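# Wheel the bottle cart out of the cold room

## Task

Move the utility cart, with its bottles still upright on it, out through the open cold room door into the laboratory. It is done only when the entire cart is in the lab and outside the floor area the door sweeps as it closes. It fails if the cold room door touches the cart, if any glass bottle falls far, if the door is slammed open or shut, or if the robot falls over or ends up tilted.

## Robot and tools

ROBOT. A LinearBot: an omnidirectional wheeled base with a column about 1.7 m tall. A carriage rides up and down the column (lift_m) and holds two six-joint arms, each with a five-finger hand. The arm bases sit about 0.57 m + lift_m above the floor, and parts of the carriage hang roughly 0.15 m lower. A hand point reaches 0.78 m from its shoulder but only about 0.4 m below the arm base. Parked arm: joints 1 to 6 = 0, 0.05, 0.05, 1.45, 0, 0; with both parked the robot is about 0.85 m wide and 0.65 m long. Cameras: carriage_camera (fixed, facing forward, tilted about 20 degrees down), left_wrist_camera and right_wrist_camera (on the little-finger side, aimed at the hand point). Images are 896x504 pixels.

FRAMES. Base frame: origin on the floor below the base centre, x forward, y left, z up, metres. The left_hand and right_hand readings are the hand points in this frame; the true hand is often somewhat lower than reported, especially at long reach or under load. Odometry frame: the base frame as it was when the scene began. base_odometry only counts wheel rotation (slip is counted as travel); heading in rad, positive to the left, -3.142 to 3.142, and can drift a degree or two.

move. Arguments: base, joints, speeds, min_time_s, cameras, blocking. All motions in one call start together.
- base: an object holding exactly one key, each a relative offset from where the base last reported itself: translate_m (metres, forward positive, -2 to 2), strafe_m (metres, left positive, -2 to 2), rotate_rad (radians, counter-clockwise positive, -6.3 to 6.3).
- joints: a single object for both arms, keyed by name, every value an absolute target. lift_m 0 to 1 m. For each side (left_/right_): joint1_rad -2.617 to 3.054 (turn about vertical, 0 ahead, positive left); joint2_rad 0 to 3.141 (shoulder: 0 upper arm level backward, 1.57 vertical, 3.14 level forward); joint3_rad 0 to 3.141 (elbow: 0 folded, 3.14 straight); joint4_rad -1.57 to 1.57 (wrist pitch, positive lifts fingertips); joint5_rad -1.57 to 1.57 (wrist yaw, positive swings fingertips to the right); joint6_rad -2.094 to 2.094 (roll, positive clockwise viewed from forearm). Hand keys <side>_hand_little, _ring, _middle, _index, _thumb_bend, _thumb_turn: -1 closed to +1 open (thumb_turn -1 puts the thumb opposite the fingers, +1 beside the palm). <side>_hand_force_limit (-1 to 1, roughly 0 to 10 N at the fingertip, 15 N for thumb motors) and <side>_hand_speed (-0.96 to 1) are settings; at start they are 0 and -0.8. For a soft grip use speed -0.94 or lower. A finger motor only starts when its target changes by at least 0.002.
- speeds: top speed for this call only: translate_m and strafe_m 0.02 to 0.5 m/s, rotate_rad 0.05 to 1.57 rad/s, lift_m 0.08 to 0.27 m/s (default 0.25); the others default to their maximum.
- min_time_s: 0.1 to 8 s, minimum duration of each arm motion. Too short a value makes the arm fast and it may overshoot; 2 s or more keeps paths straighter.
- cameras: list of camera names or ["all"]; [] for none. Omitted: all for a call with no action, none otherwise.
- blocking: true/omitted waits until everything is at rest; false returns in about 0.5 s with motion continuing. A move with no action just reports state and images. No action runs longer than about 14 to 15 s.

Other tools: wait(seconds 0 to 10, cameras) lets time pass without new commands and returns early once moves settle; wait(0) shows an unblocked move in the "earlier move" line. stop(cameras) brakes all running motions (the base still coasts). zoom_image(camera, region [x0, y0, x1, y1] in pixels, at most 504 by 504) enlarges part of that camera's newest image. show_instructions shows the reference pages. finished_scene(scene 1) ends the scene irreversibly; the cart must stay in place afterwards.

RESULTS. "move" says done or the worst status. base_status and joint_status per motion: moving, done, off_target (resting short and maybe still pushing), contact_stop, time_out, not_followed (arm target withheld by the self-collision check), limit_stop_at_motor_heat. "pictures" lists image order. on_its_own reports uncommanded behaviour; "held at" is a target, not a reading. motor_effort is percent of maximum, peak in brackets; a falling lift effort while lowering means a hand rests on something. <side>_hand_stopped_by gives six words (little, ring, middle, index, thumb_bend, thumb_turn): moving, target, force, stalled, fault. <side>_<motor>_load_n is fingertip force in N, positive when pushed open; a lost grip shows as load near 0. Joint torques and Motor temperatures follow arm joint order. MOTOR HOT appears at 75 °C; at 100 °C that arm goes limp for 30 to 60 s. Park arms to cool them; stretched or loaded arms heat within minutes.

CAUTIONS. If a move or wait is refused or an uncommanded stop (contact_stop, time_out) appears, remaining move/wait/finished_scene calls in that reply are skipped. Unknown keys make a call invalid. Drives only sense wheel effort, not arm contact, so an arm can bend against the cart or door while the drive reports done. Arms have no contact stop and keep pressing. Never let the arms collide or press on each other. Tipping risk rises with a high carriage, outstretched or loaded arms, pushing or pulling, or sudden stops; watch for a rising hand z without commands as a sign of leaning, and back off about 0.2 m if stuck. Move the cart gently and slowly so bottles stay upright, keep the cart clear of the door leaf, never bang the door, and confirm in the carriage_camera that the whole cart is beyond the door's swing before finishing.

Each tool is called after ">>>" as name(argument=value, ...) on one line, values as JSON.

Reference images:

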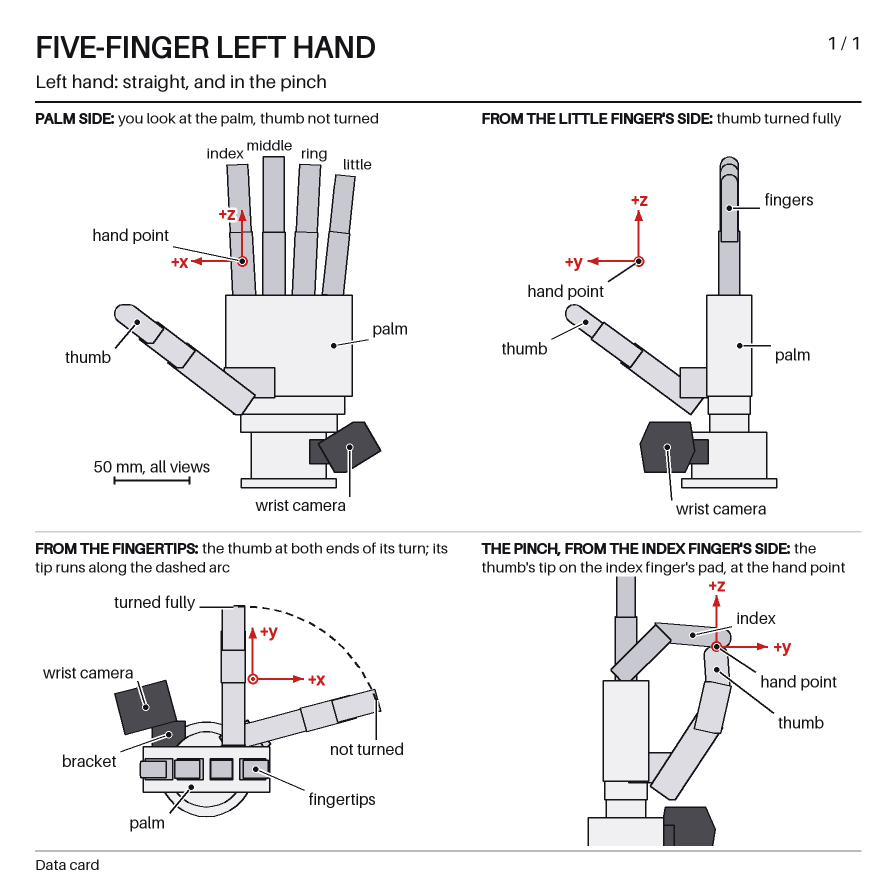

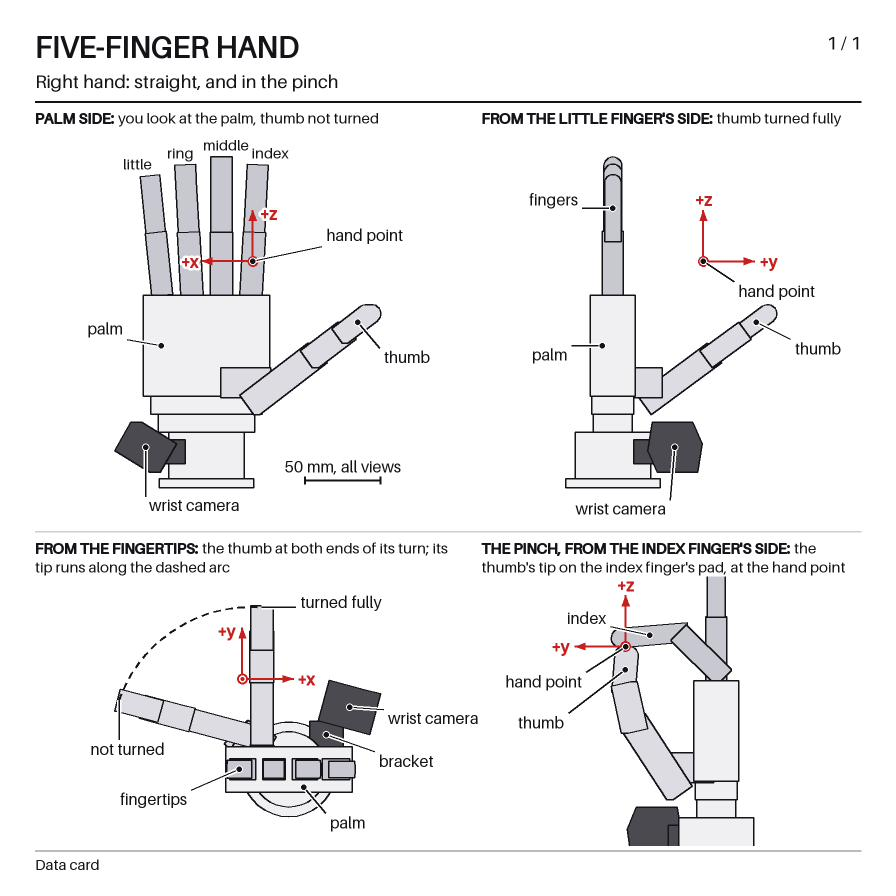

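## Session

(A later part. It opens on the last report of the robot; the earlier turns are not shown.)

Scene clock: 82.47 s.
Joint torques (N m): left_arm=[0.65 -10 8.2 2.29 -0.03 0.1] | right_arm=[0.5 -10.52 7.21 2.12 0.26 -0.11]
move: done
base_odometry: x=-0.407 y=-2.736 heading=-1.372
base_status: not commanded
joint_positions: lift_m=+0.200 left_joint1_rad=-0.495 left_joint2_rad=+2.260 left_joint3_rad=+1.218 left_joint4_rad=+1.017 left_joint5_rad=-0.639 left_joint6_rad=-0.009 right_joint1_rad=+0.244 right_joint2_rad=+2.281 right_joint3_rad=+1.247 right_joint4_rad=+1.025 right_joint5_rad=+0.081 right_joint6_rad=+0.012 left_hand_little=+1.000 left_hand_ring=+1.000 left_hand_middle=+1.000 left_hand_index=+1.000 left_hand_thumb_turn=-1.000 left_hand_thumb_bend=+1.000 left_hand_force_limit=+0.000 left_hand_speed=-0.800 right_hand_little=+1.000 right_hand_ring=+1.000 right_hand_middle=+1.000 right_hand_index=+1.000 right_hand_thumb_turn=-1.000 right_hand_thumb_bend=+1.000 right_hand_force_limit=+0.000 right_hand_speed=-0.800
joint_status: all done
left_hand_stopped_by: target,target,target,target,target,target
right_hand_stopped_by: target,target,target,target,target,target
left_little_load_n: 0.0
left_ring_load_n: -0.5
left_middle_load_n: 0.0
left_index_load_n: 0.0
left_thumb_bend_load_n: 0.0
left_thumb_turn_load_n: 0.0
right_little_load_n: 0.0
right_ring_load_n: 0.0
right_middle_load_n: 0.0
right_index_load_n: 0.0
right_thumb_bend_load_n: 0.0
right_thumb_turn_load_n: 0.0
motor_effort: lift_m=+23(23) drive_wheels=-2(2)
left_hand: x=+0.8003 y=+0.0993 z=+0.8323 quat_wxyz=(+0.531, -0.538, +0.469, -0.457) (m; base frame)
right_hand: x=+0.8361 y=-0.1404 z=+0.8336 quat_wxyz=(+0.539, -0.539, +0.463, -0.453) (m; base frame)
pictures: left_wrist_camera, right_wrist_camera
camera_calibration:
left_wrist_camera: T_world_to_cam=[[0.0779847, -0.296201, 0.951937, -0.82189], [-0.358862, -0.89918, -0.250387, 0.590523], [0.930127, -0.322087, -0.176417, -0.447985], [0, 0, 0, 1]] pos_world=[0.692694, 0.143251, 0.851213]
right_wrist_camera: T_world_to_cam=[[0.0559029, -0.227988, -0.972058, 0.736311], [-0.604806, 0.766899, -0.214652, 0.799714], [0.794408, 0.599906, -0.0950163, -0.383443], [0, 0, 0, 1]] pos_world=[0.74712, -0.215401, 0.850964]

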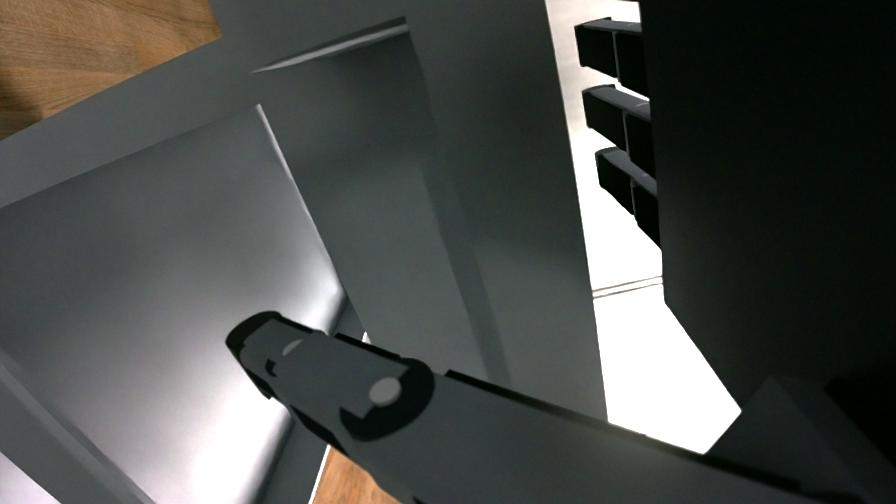

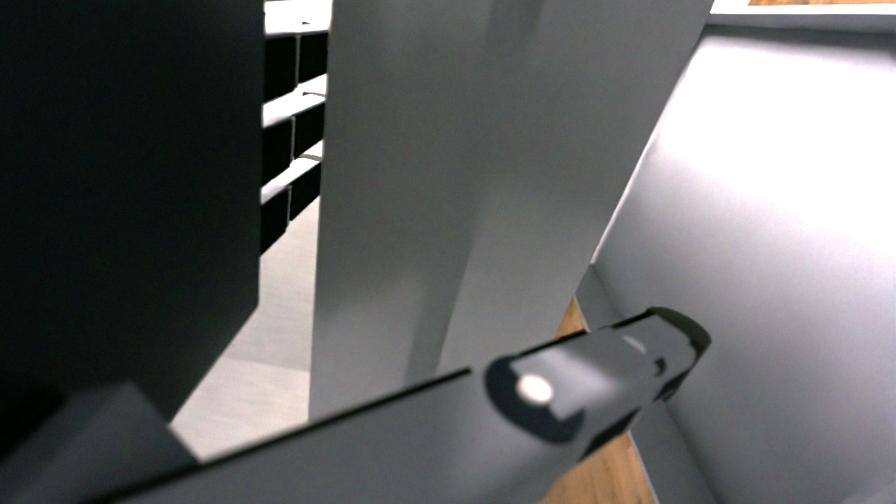

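>>> move(joints={"left_joint1_rad": -0.480, "left_joint2_rad": 2.282, "left_joint3_rad": 1.301, "left_joint4_rad": 0.981, "left_joint5_rad": -0.63, "right_joint1_rad": 0.239, "right_joint2_rad": 2.312, "right_joint3_rad": 1.332, "right_joint4_rad": 0.98, "right_joint5_rad": 0.089}, min_time_s=1, cameras=["left_wrist_camera", "right_wrist_camera"])

Scene clock: 85.07 s.
Joint torques (N m): left_arm=[1.22 -10.06 9.47 1.89 0.09 0.13] | right_arm=[0.06 -10.84 7.41 1.96 0.21 -0.11]
move: done
base_odometry: x=-0.407 y=-2.736 heading=-1.372
base_status: not commanded
joint_positions: lift_m=+0.200 left_joint1_rad=-0.489 left_joint2_rad=+2.263 left_joint3_rad=+1.266 left_joint4_rad=+0.988 left_joint5_rad=-0.639 left_joint6_rad=-0.009 right_joint1_rad=+0.244 right_joint2_rad=+2.288 right_joint3_rad=+1.308 right_joint4_rad=+0.987 right_joint5_rad=+0.081 right_joint6_rad=+0.012 left_hand_little=+1.000 left_hand_ring=+1.000 left_hand_middle=+1.000 left_hand_index=+1.000 left_hand_thumb_turn=-1.000 left_hand_thumb_bend=+1.000 left_hand_force_limit=+0.000 left_hand_speed=-0.800 right_hand_little=+1.000 right_hand_ring=+1.000 right_hand_middle=+1.000 right_hand_index=+1.000 right_hand_thumb_turn=-1.000 right_hand_thumb_bend=+1.000 right_hand_force_limit=+0.000 right_hand_speed=-0.800
joint_status: all done
left_hand_stopped_by: target,target,target,target,target,target
right_hand_stopped_by: target,target,target,target,target,target
left_little_load_n: 0.0
left_ring_load_n: 0.0
left_middle_load_n: 0.0
left_index_load_n: 0.0
left_thumb_bend_load_n: 0.0
left_thumb_turn_load_n: 0.0
right_little_load_n: 0.0
right_ring_load_n: 0.0
right_middle_load_n: 0.0
right_index_load_n: 0.0
right_thumb_bend_load_n: 0.0
right_thumb_turn_load_n: 0.0
motor_effort: lift_m=+23(23) drive_wheels=-2(2)
left_hand: x=+0.8103 y=+0.0988 z=+0.8441 quat_wxyz=(+0.533, -0.539, +0.461, -0.461) (m; base frame)
right_hand: x=+0.8476 y=-0.1375 z=+0.8472 quat_wxyz=(+0.544, -0.534, +0.459, -0.456) (m; base frame)
pictures: left_wrist_camera, right_wrist_camera
camera_calibration:
left_wrist_camera: T_world_to_cam=[[0.0658932, -0.288133, 0.955321, -0.828065], [-0.349067, -0.903564, -0.248445, 0.587401], [0.934778, -0.3171, -0.160116, -0.47333], [0, 0, 0, 1]] pos_world=[0.702065, 0.142069, 0.861217]
right_wrist_camera: T_world_to_cam=[[0.0724006, -0.223841, -0.971933, 0.736022], [-0.601031, 0.767884, -0.221619, 0.810316], [0.795939, 0.600208, -0.07894, -0.407955], [0, 0, 0, 1]] pos_world=[0.758444, -0.21262, 0.862742]

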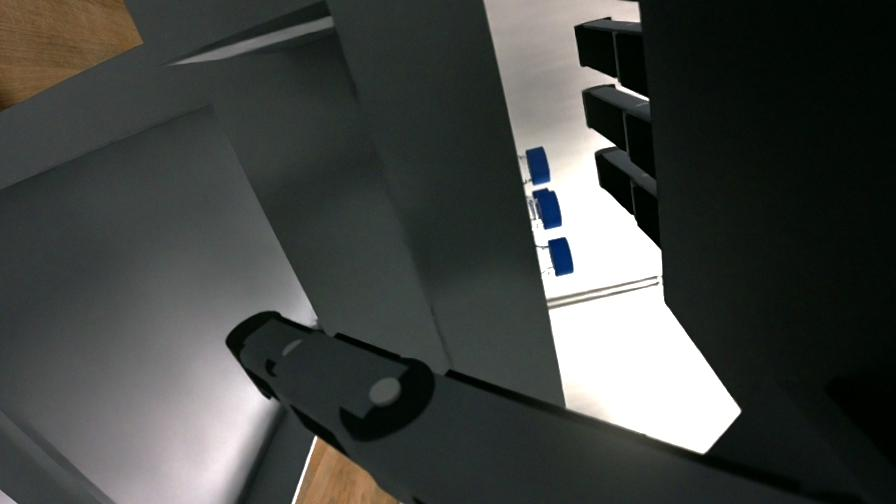

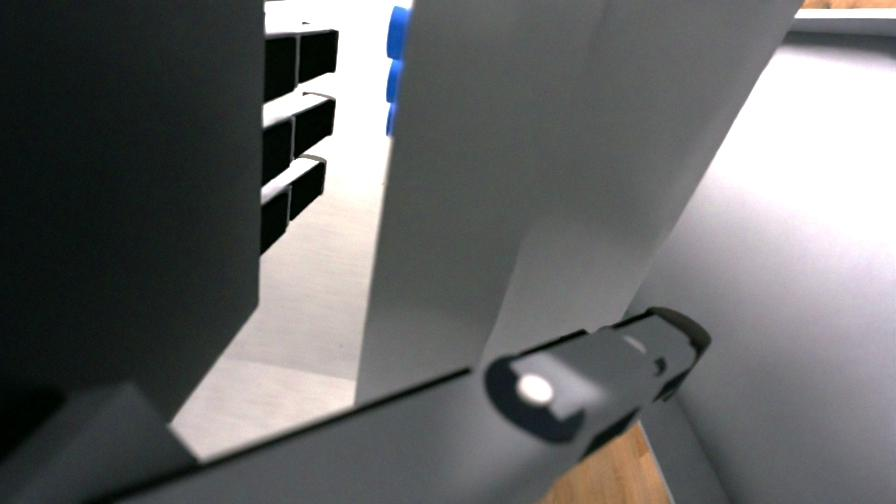

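>>> move(joints={"left_hand_force_limit": -0.4, "right_hand_force_limit": -0.4, "left_hand_index": -0.7, "left_hand_middle": -0.7, "left_hand_ring": -0.7, "left_hand_little": -0.7, "right_hand_index": -0.7, "right_hand_middle": -0.7, "right_hand_ring": -0.7, "right_hand_little": -0.7}, cameras=["carriage_camera", "left_wrist_camera", "right_wrist_camera"])

Scene clock: 88.83 s.
Joint torques (N m): left_arm=[0.95 -10.09 8.13 1.78 0.06 0.07] | right_arm=[0.05 -10.86 6.27 1.75 0.2 -0.08]
move: off_target
base_odometry: x=-0.407 y=-2.736 heading=-1.372
base_status: not commanded
joint_positions: lift_m=+0.200 left_joint1_rad=-0.486 left_joint2_rad=+2.263 left_joint3_rad=+1.280 left_joint4_rad=+0.998 left_joint5_rad=-0.632 left_joint6_rad=-0.003 right_joint1_rad=+0.244 right_joint2_rad=+2.288 right_joint3_rad=+1.323 right_joint4_rad=+1.003 right_joint5_rad=+0.081 right_joint6_rad=+0.008 left_hand_little=+0.244 left_hand_ring=+0.356 left_hand_middle=+0.336 left_hand_index=+0.318 left_hand_thumb_turn=-1.000 left_hand_thumb_bend=+1.000 left_hand_force_limit=-0.400 left_hand_speed=-0.800 right_hand_little=+0.153 right_hand_ring=+0.190 right_hand_middle=+0.207 right_hand_index=+0.227 right_hand_thumb_turn=-1.000 right_hand_thumb_bend=+1.000 right_hand_force_limit=-0.400 right_hand_speed=-0.800
joint_status: left_hand_little off_target (ended at +0.244, target -0.700); left_hand_ring off_target (ended at +0.356, target -0.700); left_hand_middle off_target (ended at +0.336, target -0.700); left_hand_index off_target (ended at +0.318, target -0.700); right_hand_little off_target (ended at +0.153, target -0.700); right_hand_ring off_target (ended at +0.190, target -0.700); right_hand_middle off_target (ended at +0.207, target -0.700); right_hand_index off_target (ended at +0.227, target -0.700); the others done
left_hand_stopped_by: force,force,force,force,target,target
right_hand_stopped_by: force,force,force,force,target,target
left_little_load_n: 2.0
left_ring_load_n: 0.0
left_middle_load_n: 0.0
left_index_load_n: 0.0
left_thumb_bend_load_n: 0.0
left_thumb_turn_load_n: 0.0
right_little_load_n: 1.5
right_ring_load_n: 0.0
right_middle_load_n: 0.0
right_index_load_n: 0.0
right_thumb_bend_load_n: 0.0
right_thumb_turn_load_n: 0.0
motor_effort: lift_m=+23(23) drive_wheels=-2(2)
left_hand: x=+0.8141 y=+0.0979 z=+0.8522 quat_wxyz=(+0.536, -0.535, +0.456, -0.468) (m; base frame)
right_hand: x=+0.8516 y=-0.1367 z=+0.8577 quat_wxyz=(+0.551, -0.526, +0.452, -0.463) (m; base frame)
pictures: carriage_camera, left_wrist_camera, right_wrist_camera
camera_calibration:
carriage_camera: T_world_to_cam=[[0.0212449, -0.999772, 0.00219066, -0.00434523], [-0.314563, -0.00876421, -0.949196, 1.15205], [0.948999, 0.0194765, -0.314677, 0.257783], [0, 0, 0, 1]] pos_world=[0.117848, 0.000731852, 1.17465]
left_wrist_camera: T_world_to_cam=[[0.0460279, -0.283739, 0.957796, -0.822612], [-0.347601, -0.903441, -0.250933, 0.590846], [0.936512, -0.321381, -0.140211, -0.493827], [0, 0, 0, 1]] pos_world=[0.705717, 0.141681, 0.866917]
right_wrist_camera: T_world_to_cam=[[0.100702, -0.220262, -0.970229, 0.72099], [-0.594315, 0.768761, -0.23621, 0.821321], [0.797903, 0.600409, -0.0534894, -0.434133], [0, 0, 0, 1]] pos_world=[0.761915, -0.211936, 0.870308]

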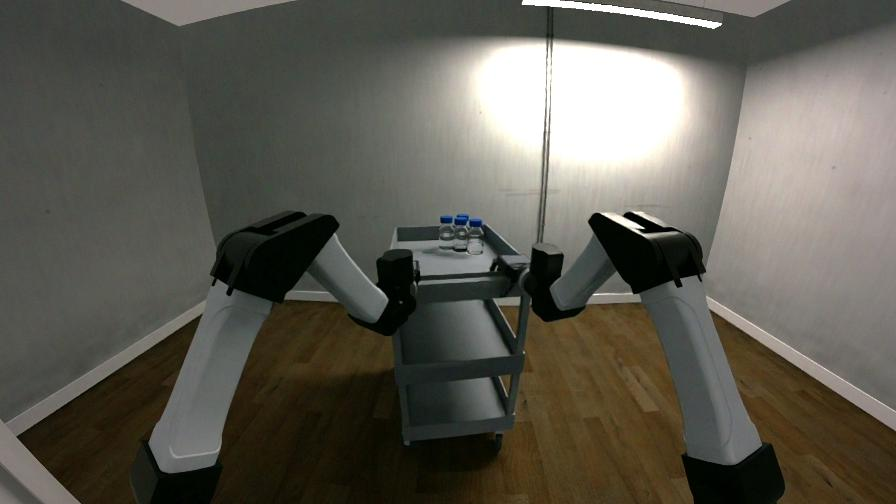

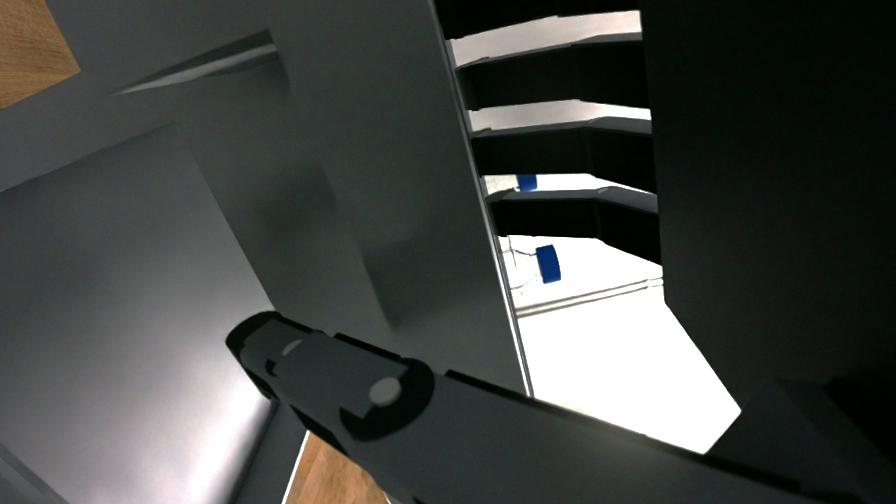

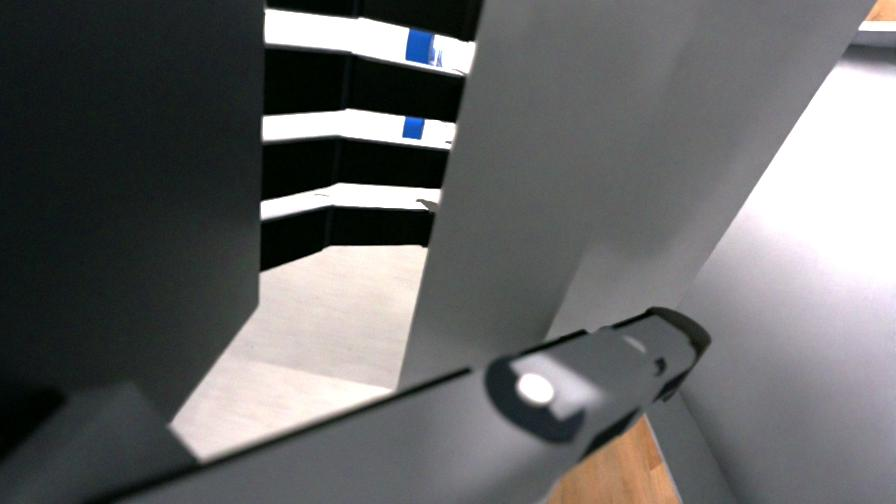

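>>> zoom_image(camera="carriage_camera", region=[370, 210, 570, 310])

>>> zoom_image(camera="left_wrist_camera", region=[400, 0, 600, 200])

Scaled by 2.520.

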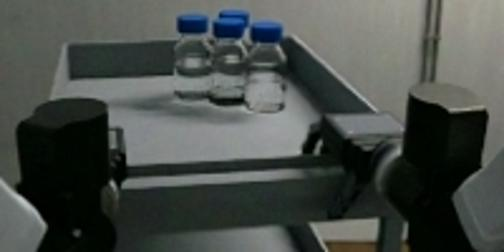

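Scaled by 2.520.

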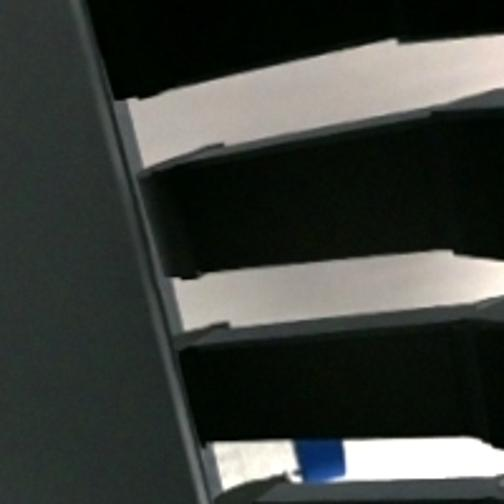

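>>> move(joints={"left_joint1_rad": -0.4955, "left_joint2_rad": 2.103, "left_joint3_rad": 1.285, "left_joint4_rad": 0.818, "left_joint5_rad": -0.6455, "right_joint1_rad": 0.2486, "right_joint2_rad": 2.13, "right_joint3_rad": 1.282, "right_joint4_rad": 0.848, "right_joint5_rad": 0.0986}, min_time_s=1.5)

>>> move(joints={"left_hand_index": 0.2, "left_hand_middle": 0.2, "left_hand_ring": 0.2, "left_hand_little": 0.2, "right_hand_index": 0.2, "right_hand_middle": 0.2, "right_hand_ring": 0.2, "right_hand_little": 0.2}, cameras=["carriage_camera", "left_wrist_camera", "right_wrist_camera"])

Scene clock: 94.47 s.
Joint torques (N m): left_arm=[-0.23 -15.87 7.17 2 -0.15 0.06] | right_arm=[0.79 -17.02 4.94 1.94 0.26 -0.06]
Motor temperatures (°C): left_arm=[28 49 49 42 24 22] | right_arm=[22 40 44 44 25 26]
move: done
base_odometry: x=-0.407 y=-2.736 heading=-1.372
base_status: not commanded
joint_positions: lift_m=+0.200 left_joint1_rad=-0.488 left_joint2_rad=+2.156 left_joint3_rad=+1.280 left_joint4_rad=+0.825 left_joint5_rad=-0.632 left_joint6_rad=-0.002 right_joint1_rad=+0.244 right_joint2_rad=+2.179 right_joint3_rad=+1.292 right_joint4_rad=+0.856 right_joint5_rad=+0.085 right_joint6_rad=+0.006 left_hand_little=+0.244 left_hand_ring=+0.356 left_hand_middle=+0.336 left_hand_index=+0.318 left_hand_thumb_turn=-1.000 left_hand_thumb_bend=+1.000 left_hand_force_limit=-0.400 left_hand_speed=-0.800 right_hand_little=+0.153 right_hand_ring=+0.190 right_hand_middle=+0.207 right_hand_index=+0.227 right_hand_thumb_turn=-1.000 right_hand_thumb_bend=+1.000 right_hand_force_limit=-0.400 right_hand_speed=-0.800
joint_status: all done
left_hand_stopped_by: force,force,force,force,target,target
right_hand_stopped_by: force,force,force,force,target,target
left_little_load_n: 0.0
left_ring_load_n: 0.0
left_middle_load_n: 0.0
left_index_load_n: 0.0
left_thumb_bend_load_n: 0.0
left_thumb_turn_load_n: 0.0
right_little_load_n: 0.0
right_ring_load_n: 0.0
right_middle_load_n: 0.0
right_index_load_n: 0.0
right_thumb_bend_load_n: 0.0
right_thumb_turn_load_n: 0.0
motor_effort: lift_m=+23(23) drive_wheels=-1(2)
left_hand: x=+0.8050 y=+0.1012 z=+0.8735 quat_wxyz=(+0.530, -0.539, +0.479, -0.446) (m; base frame)
right_hand: x=+0.8380 y=-0.1410 z=+0.8719 quat_wxyz=(+0.530, -0.546, +0.467, -0.451) (m; base frame)
pictures: none

Scene clock: 95.23 s.
Joint torques (N m): left_arm=[-0.24 -16.01 7.24 2 -0.16 0.02] | right_arm=[0.77 -17.02 4.94 1.93 0.26 -0.06]
move: done
base_odometry: x=-0.407 y=-2.736 heading=-1.372
base_status: not commanded
joint_positions: lift_m=+0.200 left_joint1_rad=-0.488 left_joint2_rad=+2.156 left_joint3_rad=+1.280 left_joint4_rad=+0.824 left_joint5_rad=-0.632 left_joint6_rad=-0.002 right_joint1_rad=+0.244 right_joint2_rad=+2.179 right_joint3_rad=+1.292 right_joint4_rad=+0.855 right_joint5_rad=+0.085 right_joint6_rad=+0.006 left_hand_little=+0.200 left_hand_ring=+0.200 left_hand_middle=+0.200 left_hand_index=+0.200 left_hand_thumb_turn=-1.000 left_hand_thumb_bend=+1.000 left_hand_force_limit=-0.400 left_hand_speed=-0.800 right_hand_little=+0.200 right_hand_ring=+0.200 right_hand_middle=+0.200 right_hand_index=+0.200 right_hand_thumb_turn=-1.000 right_hand_thumb_bend=+1.000 right_hand_force_limit=-0.400 right_hand_speed=-0.800
joint_status: all done
left_hand_stopped_by: target,target,target,target,target,target
right_hand_stopped_by: target,target,target,target,target,target
left_little_load_n: 0.0
left_ring_load_n: 0.0
left_middle_load_n: 0.0
left_index_load_n: 0.0
left_thumb_bend_load_n: 0.0
left_thumb_turn_load_n: 0.0
right_little_load_n: -0.5
right_ring_load_n: -0.5
right_middle_load_n: 0.0
right_index_load_n: 0.0
right_thumb_bend_load_n: 0.0
right_thumb_turn_load_n: 0.0
motor_effort: lift_m=+23(23) drive_wheels=-2(2)
left_hand: x=+0.8049 y=+0.1012 z=+0.8732 quat_wxyz=(+0.530, -0.539, +0.480, -0.445) (m; base frame)
right_hand: x=+0.8380 y=-0.1410 z=+0.8717 quat_wxyz=(+0.530, -0.546, +0.467, -0.450) (m; base frame)
pictures: carriage_camera, left_wrist_camera, right_wrist_camera
camera_calibration:
carriage_camera: T_world_to_cam=[[0.0212449, -0.999772, 0.00219066, -0.00434523], [-0.314563, -0.00876421, -0.949196, 1.15205], [0.948999, 0.0194765, -0.314677, 0.257783], [0, 0, 0, 1]] pos_world=[0.117848, 0.000731852, 1.17465]
left_wrist_camera: T_world_to_cam=[[0.101553, -0.314318, 0.94387, -0.870833], [-0.364654, -0.8945, -0.258644, 0.615457], [0.925589, -0.31792, -0.205457, -0.41583], [0, 0, 0, 1]] pos_world=[0.697752, 0.144607, 0.895702]
right_wrist_camera: T_world_to_cam=[[0.0347046, -0.238649, -0.970486, 0.787942], [-0.606361, 0.766886, -0.210266, 0.807025], [0.794432, 0.595762, -0.118093, -0.361395], [0, 0, 0, 1]] pos_world=[0.749107, -0.215549, 0.891698]

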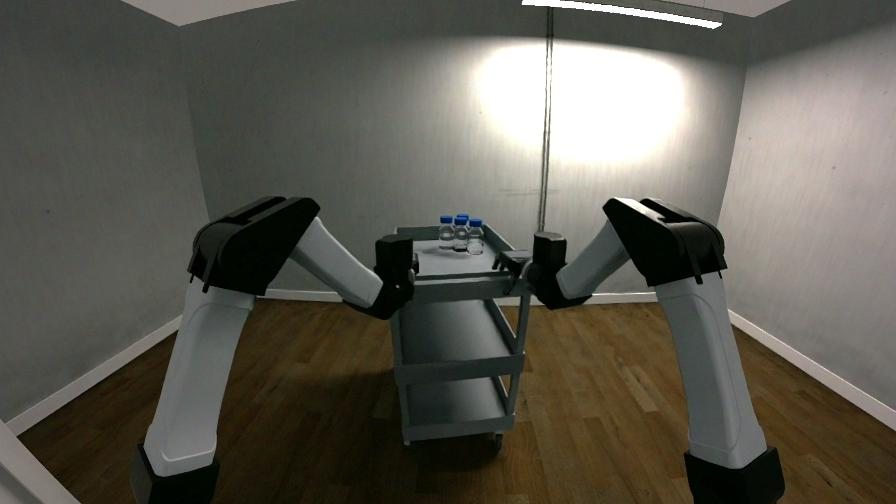

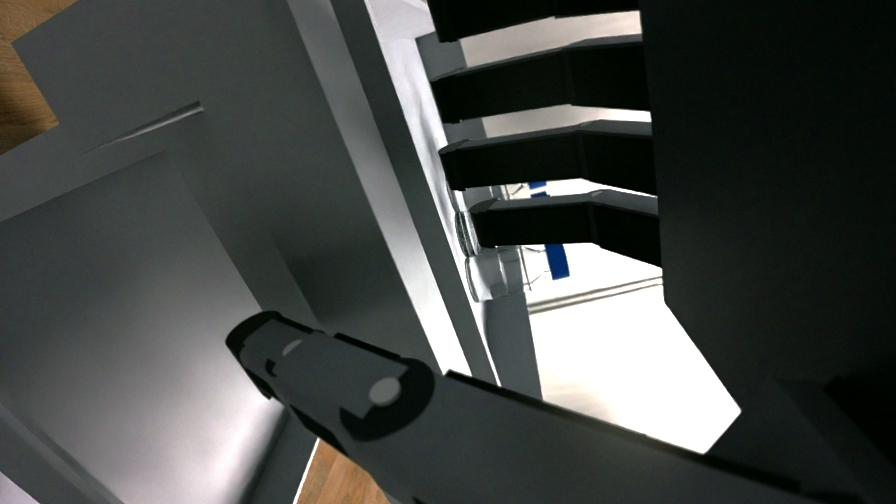

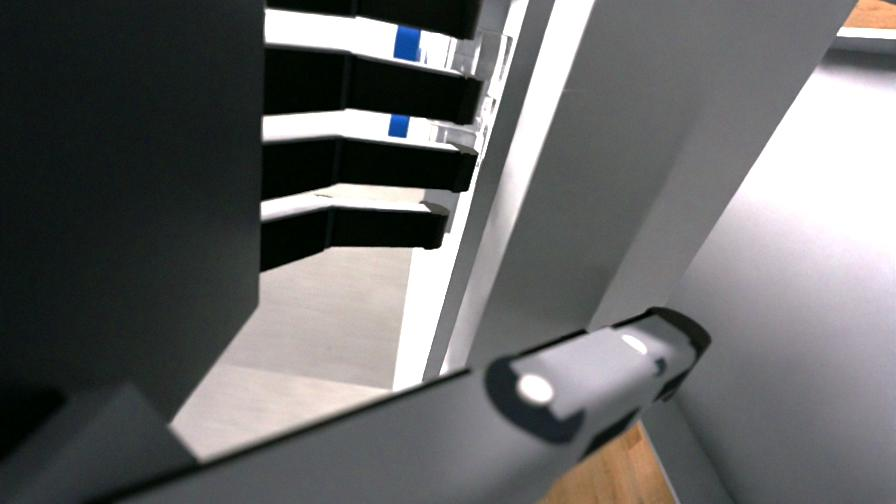

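>>> zoom_image(camera="right_wrist_camera", region=[380, 150, 620, 390])

>>> zoom_image(camera="left_wrist_camera", region=[300, 150, 540, 390])

Scaled by 2.100.

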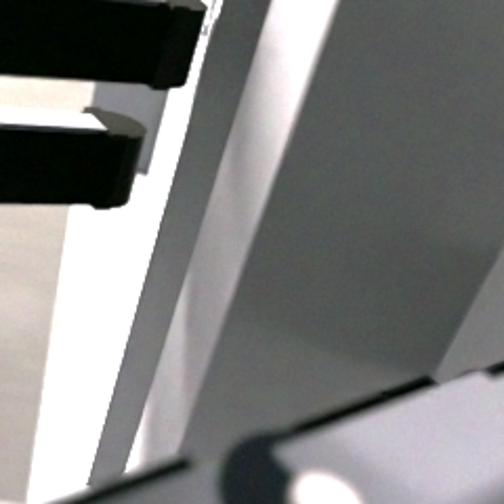

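Scaled by 2.100.

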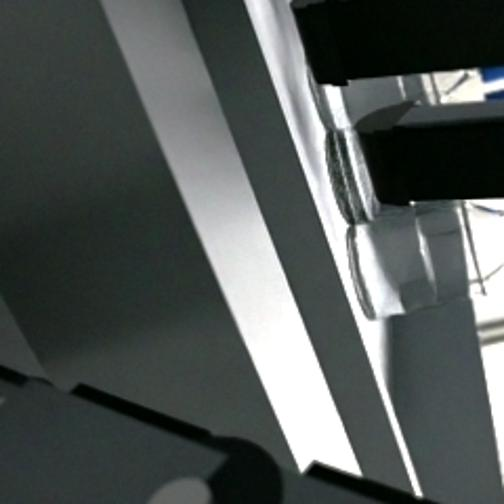

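>>> move(joints={"left_joint1_rad": -0.4955, "left_joint2_rad": 2.258, "left_joint3_rad": 1.228, "left_joint4_rad": 1.03, "left_joint5_rad": -0.6455, "right_joint1_rad": 0.2453, "right_joint2_rad": 2.288, "right_joint3_rad": 1.269, "right_joint4_rad": 1.019, "right_joint5_rad": 0.0953}, min_time_s=2, cameras=["carriage_camera", "left_wrist_camera", "right_wrist_camera"])

Scene clock: 100.57 s.
Joint torques (N m): left_arm=[-0.32 -9.48 4.51 2.02 -0.08 0.07] | right_arm=[0.53 -10.03 4.4 1.86 0.23 -0.05]
move: done
base_odometry: x=-0.407 y=-2.736 heading=-1.372
base_status: not commanded
joint_positions: lift_m=+0.200 left_joint1_rad=-0.488 left_joint2_rad=+2.232 left_joint3_rad=+1.245 left_joint4_rad=+1.030 left_joint5_rad=-0.635 left_joint6_rad=-0.002 right_joint1_rad=+0.244 right_joint2_rad=+2.258 right_joint3_rad=+1.283 right_joint4_rad=+1.030 right_joint5_rad=+0.085 right_joint6_rad=+0.006 left_hand_little=+0.200 left_hand_ring=+0.200 left_hand_middle=+0.200 left_hand_index=+0.200 left_hand_thumb_turn=-1.000 left_hand_thumb_bend=+1.000 left_hand_force_limit=-0.400 left_hand_speed=-0.800 right_hand_little=+0.200 right_hand_ring=+0.200 right_hand_middle=+0.200 right_hand_index=+0.200 right_hand_thumb_turn=-1.000 right_hand_thumb_bend=+1.000 right_hand_force_limit=-0.400 right_hand_speed=-0.800
joint_status: all done
left_hand_stopped_by: target,target,target,target,target,target
right_hand_stopped_by: target,target,target,target,target,target
left_little_load_n: -0.5
left_ring_load_n: 0.0
left_middle_load_n: 0.0
left_index_load_n: 0.0
left_thumb_bend_load_n: 0.0
left_thumb_turn_load_n: 0.0
right_little_load_n: 0.0
right_ring_load_n: 0.0
right_middle_load_n: 0.5
right_index_load_n: 0.0
right_thumb_bend_load_n: 0.0
right_thumb_turn_load_n: 0.0
motor_effort: lift_m=+23(23) drive_wheels=-2(2)
left_hand: x=+0.8088 y=+0.0997 z=+0.8637 quat_wxyz=(+0.538, -0.532, +0.446, -0.477) (m; base frame)
right_hand: x=+0.8452 y=-0.1392 z=+0.8658 quat_wxyz=(+0.555, -0.521, +0.449, -0.468) (m; base frame)
pictures: carriage_camera, left_wrist_camera, right_wrist_camera
camera_calibration:
carriage_camera: T_world_to_cam=[[0.0212449, -0.999772, 0.00219066, -0.00434523], [-0.314563, -0.00876421, -0.949196, 1.15205], [0.948999, 0.0194765, -0.314677, 0.257783], [0, 0, 0, 1]] pos_world=[0.117848, 0.000731852, 1.17465]
left_wrist_camera: T_world_to_cam=[[0.0219982, -0.271474, 0.962194, -0.81845], [-0.340897, -0.906786, -0.248048, 0.585977], [0.939843, -0.322552, -0.112492, -0.513273], [0, 0, 0, 1]] pos_world=[0.700159, 0.14361, 0.875119]
right_wrist_camera: T_world_to_cam=[[0.116975, -0.218178, -0.968873, 0.714281], [-0.587067, 0.771685, -0.244653, 0.822886], [0.801043, 0.597412, -0.0378173, -0.443789], [0, 0, 0, 1]] pos_world=[0.75503, -0.214043, 0.876585]

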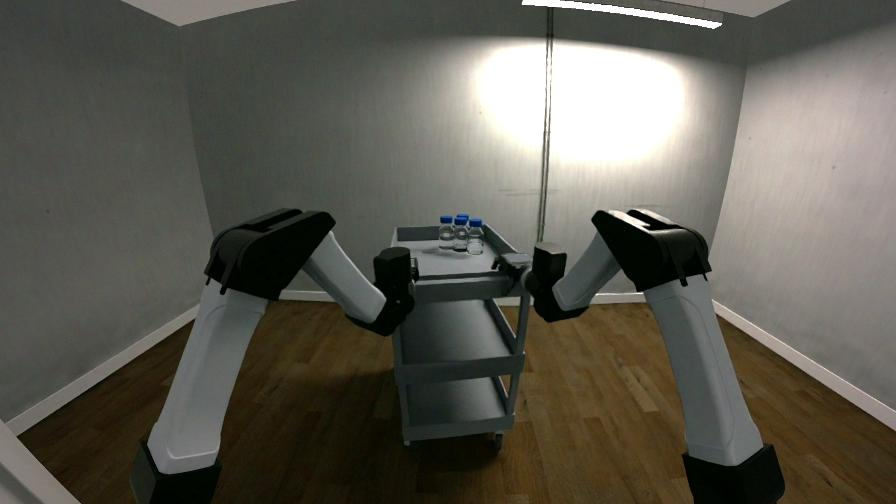

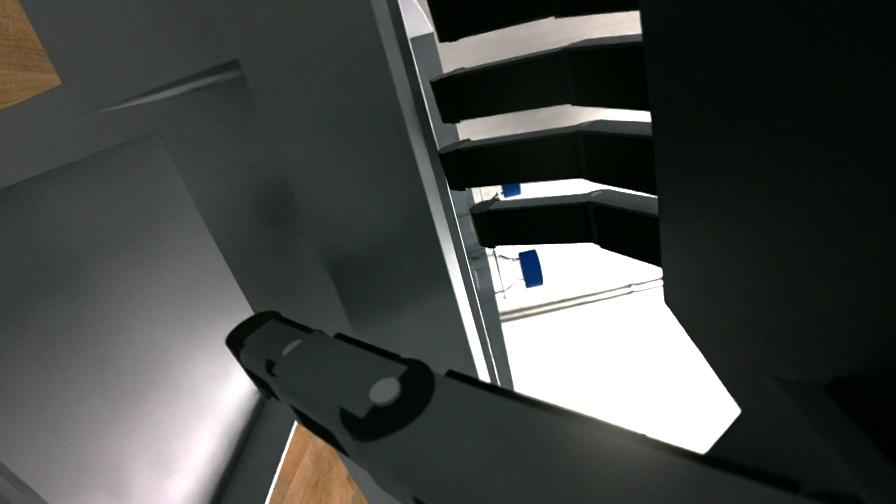

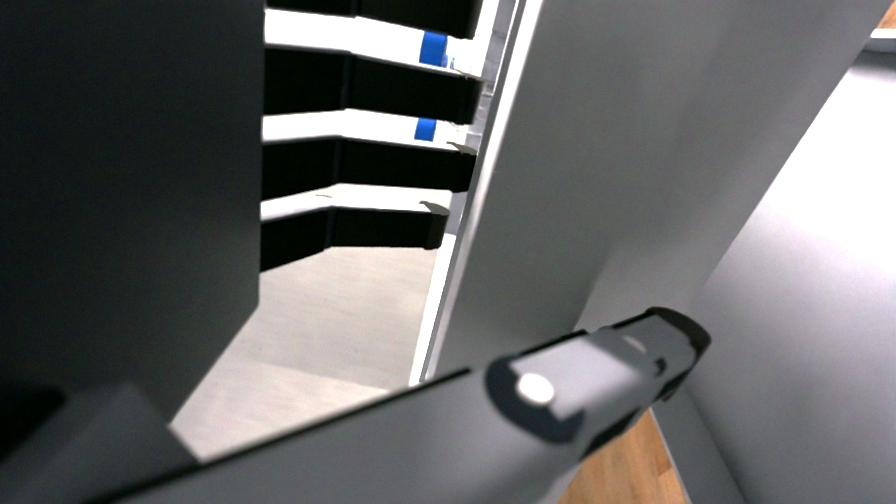

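>>> move(joints={"lift_m": 0.25}, speeds={"lift_m": 0.08}, cameras=["left_wrist_camera", "right_wrist_camera"])

Scene clock: 102.23 s.
Joint torques (N m): left_arm=[-0.18 -10.03 4.71 2 -0.09 0.07] | right_arm=[0.55 -11.14 5.16 2.12 0.23 -0.04]
move: done
base_odometry: x=-0.407 y=-2.736 heading=-1.372
base_status: not commanded
joint_positions: lift_m=+0.250 left_joint1_rad=-0.488 left_joint2_rad=+2.242 left_joint3_rad=+1.242 left_joint4_rad=+1.030 left_joint5_rad=-0.635 left_joint6_rad=-0.002 right_joint1_rad=+0.244 right_joint2_rad=+2.270 right_joint3_rad=+1.272 right_joint4_rad=+1.006 right_joint5_rad=+0.085 right_joint6_rad=+0.006 left_hand_little=+0.200 left_hand_ring=+0.200 left_hand_middle=+0.200 left_hand_index=+0.200 left_hand_thumb_turn=-1.000 left_hand_thumb_bend=+1.000 left_hand_force_limit=-0.400 left_hand_speed=-0.800 right_hand_little=+0.200 right_hand_ring=+0.200 right_hand_middle=+0.200 right_hand_index=+0.200 right_hand_thumb_turn=-1.000 right_hand_thumb_bend=+1.000 right_hand_force_limit=-0.400 right_hand_speed=-0.800
joint_status: all done
left_hand_stopped_by: target,target,target,target,target,target
right_hand_stopped_by: target,target,target,target,target,target
left_little_load_n: 0.0
left_ring_load_n: 0.0
left_middle_load_n: 0.0
left_index_load_n: 0.0
left_thumb_bend_load_n: 0.0
left_thumb_turn_load_n: 0.0
right_little_load_n: 0.0
right_ring_load_n: 0.0
right_middle_load_n: -0.5
right_index_load_n: 0.0
right_thumb_bend_load_n: 0.0
right_thumb_turn_load_n: -0.5
motor_effort: lift_m=+28(33) drive_wheels=-2(2)
left_hand: x=+0.8079 y=+0.1001 z=+0.9052 quat_wxyz=(+0.537, -0.533, +0.451, -0.472) (m; base frame)
right_hand: x=+0.8415 y=-0.1401 z=+0.8961 quat_wxyz=(+0.542, -0.534, +0.459, -0.459) (m; base frame)
pictures: left_wrist_camera, right_wrist_camera
camera_calibration:
left_wrist_camera: T_world_to_cam=[[0.0342736, -0.278059, 0.959952, -0.865473], [-0.34412, -0.905066, -0.249874, 0.600462], [0.9383, -0.321775, -0.126705, -0.493546], [0, 0, 0, 1]] pos_world=[0.699388, 0.143994, 0.918318]
right_wrist_camera: T_world_to_cam=[[0.0727102, -0.229137, -0.970675, 0.781294], [-0.59778, 0.769051, -0.226319, 0.821145], [0.798356, 0.596706, -0.0810554, -0.398163], [0, 0, 0, 1]] pos_world=[0.751931, -0.214893, 0.91195]

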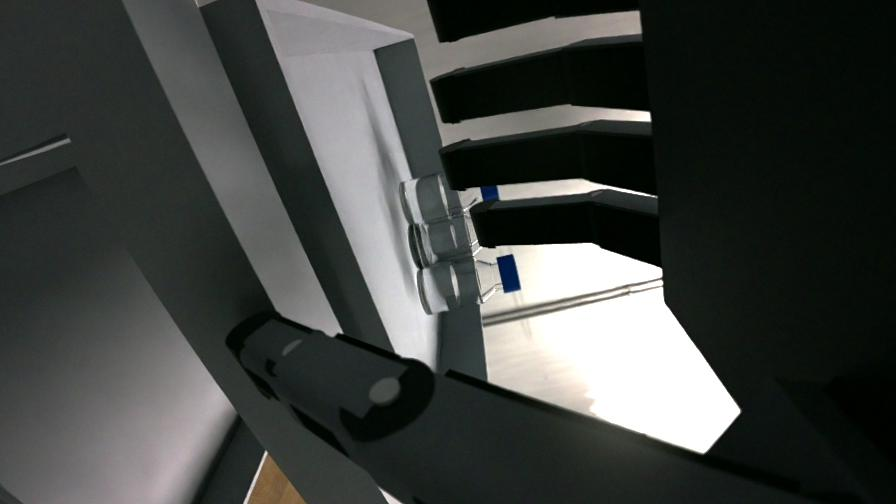

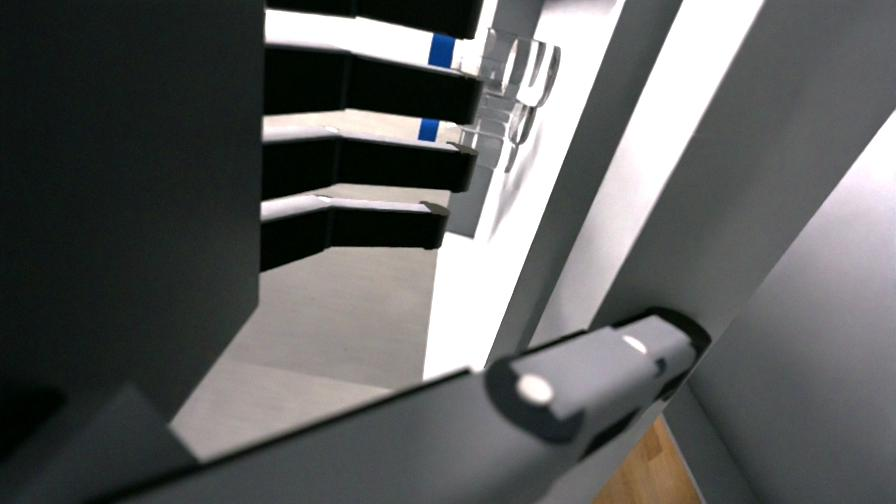

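>>> zoom_image(camera="left_wrist_camera", region=[120, 100, 440, 340])

>>> zoom_image(camera="right_wrist_camera", region=[460, 100, 780, 340])

Scaled by 1.575.

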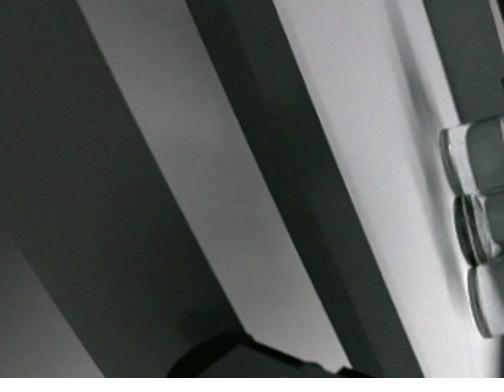

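Scaled by 1.575.

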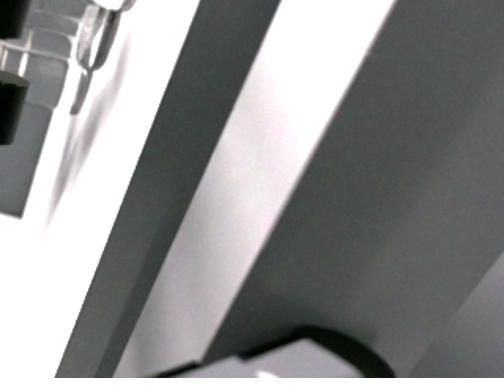

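>>> move(base={"translate_m": -0.013}, speeds={"translate_m": 0.05})

>>> move(joints={"lift_m": 0.215}, speeds={"lift_m": 0.08}, cameras=["left_wrist_camera", "right_wrist_camera"])

Scene clock: 105.50 s.
Joint torques (N m): left_arm=[-0.27 -10.35 4.75 2.02 -0.11 0.04] | right_arm=[0.49 -11.33 5.14 2.06 0.22 -0.05]
move: done
base_odometry: x=-0.409 y=-2.724 heading=-1.372
base_status: done
joint_positions: lift_m=+0.250 left_joint1_rad=-0.488 left_joint2_rad=+2.242 left_joint3_rad=+1.242 left_joint4_rad=+1.029 left_joint5_rad=-0.635 left_joint6_rad=-0.002 right_joint1_rad=+0.245 right_joint2_rad=+2.270 right_joint3_rad=+1.272 right_joint4_rad=+1.012 right_joint5_rad=+0.086 right_joint6_rad=+0.006 left_hand_little=+0.200 left_hand_ring=+0.200 left_hand_middle=+0.200 left_hand_index=+0.200 left_hand_thumb_turn=-1.000 left_hand_thumb_bend=+1.000 left_hand_force_limit=-0.400 left_hand_speed=-0.800 right_hand_little=+0.200 right_hand_ring=+0.200 right_hand_middle=+0.200 right_hand_index=+0.200 right_hand_thumb_turn=-1.000 right_hand_thumb_bend=+1.000 right_hand_force_limit=-0.400 right_hand_speed=-0.800
joint_status: not commanded
left_hand_stopped_by: target,target,target,target,target,target
right_hand_stopped_by: target,target,target,target,target,target
left_little_load_n: 0.0
left_ring_load_n: 0.0
left_middle_load_n: 0.0
left_index_load_n: 0.0
left_thumb_bend_load_n: 0.0
left_thumb_turn_load_n: 0.0
right_little_load_n: 0.5
right_ring_load_n: 0.0
right_middle_load_n: 0.0
right_index_load_n: 0.0
right_thumb_bend_load_n: 0.0
right_thumb_turn_load_n: 0.0
motor_effort: lift_m=+28(28) drive_wheels=+0(4)
left_hand: x=+0.8079 y=+0.1002 z=+0.9050 quat_wxyz=(+0.537, -0.534, +0.452, -0.472) (m; base frame)
right_hand: x=+0.8417 y=-0.1397 z=+0.8976 quat_wxyz=(+0.543, -0.533, +0.458, -0.460) (m; base frame)
pictures: none

Scene clock: 106.30 s.
Joint torques (N m): left_arm=[-0.2 -10.71 4.92 2.02 -0.13 0.04] | right_arm=[0.44 -11.4 5.07 2.04 0.22 -0.05]
move: done
base_odometry: x=-0.409 y=-2.724 heading=-1.372
base_status: not commanded
joint_positions: lift_m=+0.215 left_joint1_rad=-0.488 left_joint2_rad=+2.247 left_joint3_rad=+1.242 left_joint4_rad=+1.026 left_joint5_rad=-0.635 left_joint6_rad=-0.002 right_joint1_rad=+0.245 right_joint2_rad=+2.273 right_joint3_rad=+1.272 right_joint4_rad=+1.016 right_joint5_rad=+0.086 right_joint6_rad=+0.006 left_hand_little=+0.200 left_hand_ring=+0.200 left_hand_middle=+0.200 left_hand_index=+0.200 left_hand_thumb_turn=-1.000 left_hand_thumb_bend=+1.000 left_hand_force_limit=-0.400 left_hand_speed=-0.800 right_hand_little=+0.200 right_hand_ring=+0.200 right_hand_middle=+0.200 right_hand_index=+0.200 right_hand_thumb_turn=-1.000 right_hand_thumb_bend=+1.000 right_hand_force_limit=-0.400 right_hand_speed=-0.800
joint_status: all done
left_hand_stopped_by: target,target,target,target,target,target
right_hand_stopped_by: target,target,target,target,target,target
left_little_load_n: 0.0
left_ring_load_n: 0.0
left_middle_load_n: 0.0
left_index_load_n: 0.0
left_thumb_bend_load_n: -0.5
left_thumb_turn_load_n: 0.0
right_little_load_n: 0.0
right_ring_load_n: 0.0
right_middle_load_n: 0.0
right_index_load_n: 0.0
right_thumb_bend_load_n: 0.0
right_thumb_turn_load_n: 0.0
motor_effort: lift_m=+22(22) drive_wheels=+0(0)
left_hand: x=+0.8077 y=+0.1003 z=+0.8672 quat_wxyz=(+0.537, -0.534, +0.454, -0.470) (m; base frame)
right_hand: x=+0.8419 y=-0.1397 z=+0.8627 quat_wxyz=(+0.544, -0.532, +0.457, -0.460) (m; base frame)
pictures: left_wrist_camera, right_wrist_camera
camera_calibration:
left_wrist_camera: T_world_to_cam=[[0.0410226, -0.281659, 0.958637, -0.832867], [-0.345868, -0.904131, -0.250844, 0.593153], [0.937386, -0.321271, -0.134507, -0.490604], [0, 0, 0, 1]] pos_world=[0.699205, 0.144086, 0.881217]
right_wrist_camera: T_world_to_cam=[[0.0792611, -0.227481, -0.970551, 0.743597], [-0.596294, 0.769401, -0.229032, 0.814547], [0.798843, 0.596888, -0.0746623, -0.407376], [0, 0, 0, 1]] pos_world=[0.752202, -0.214401, 0.877841]

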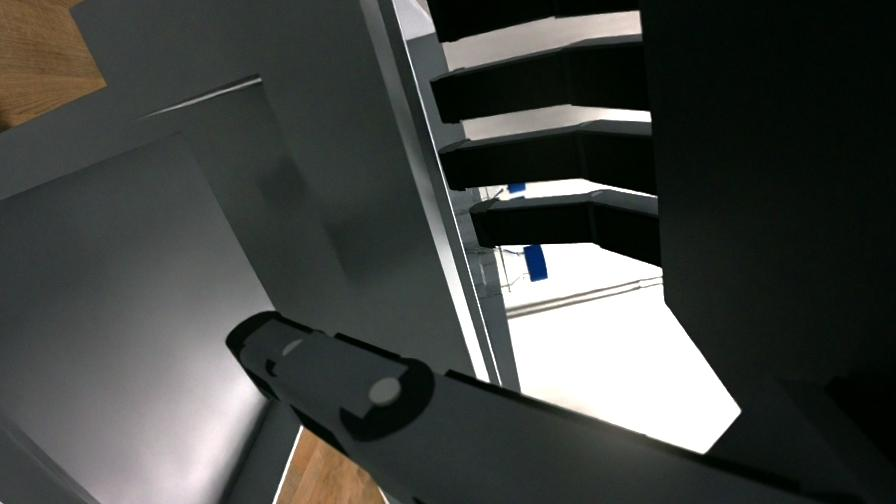

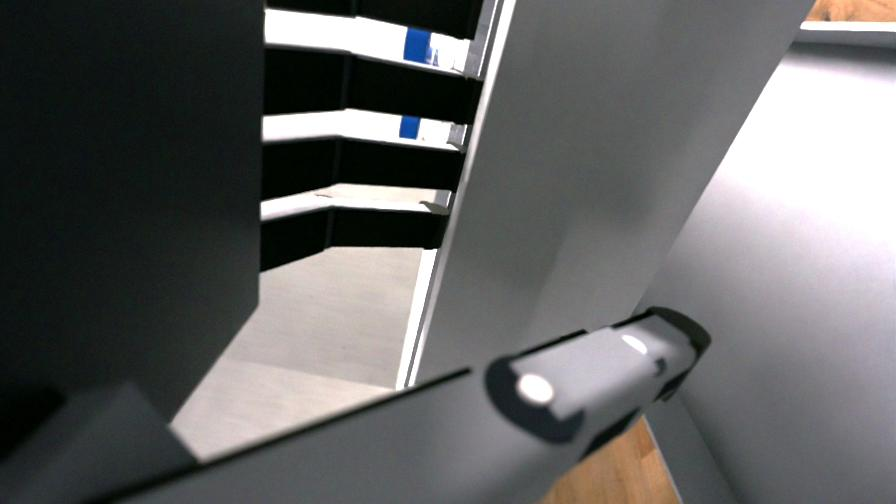

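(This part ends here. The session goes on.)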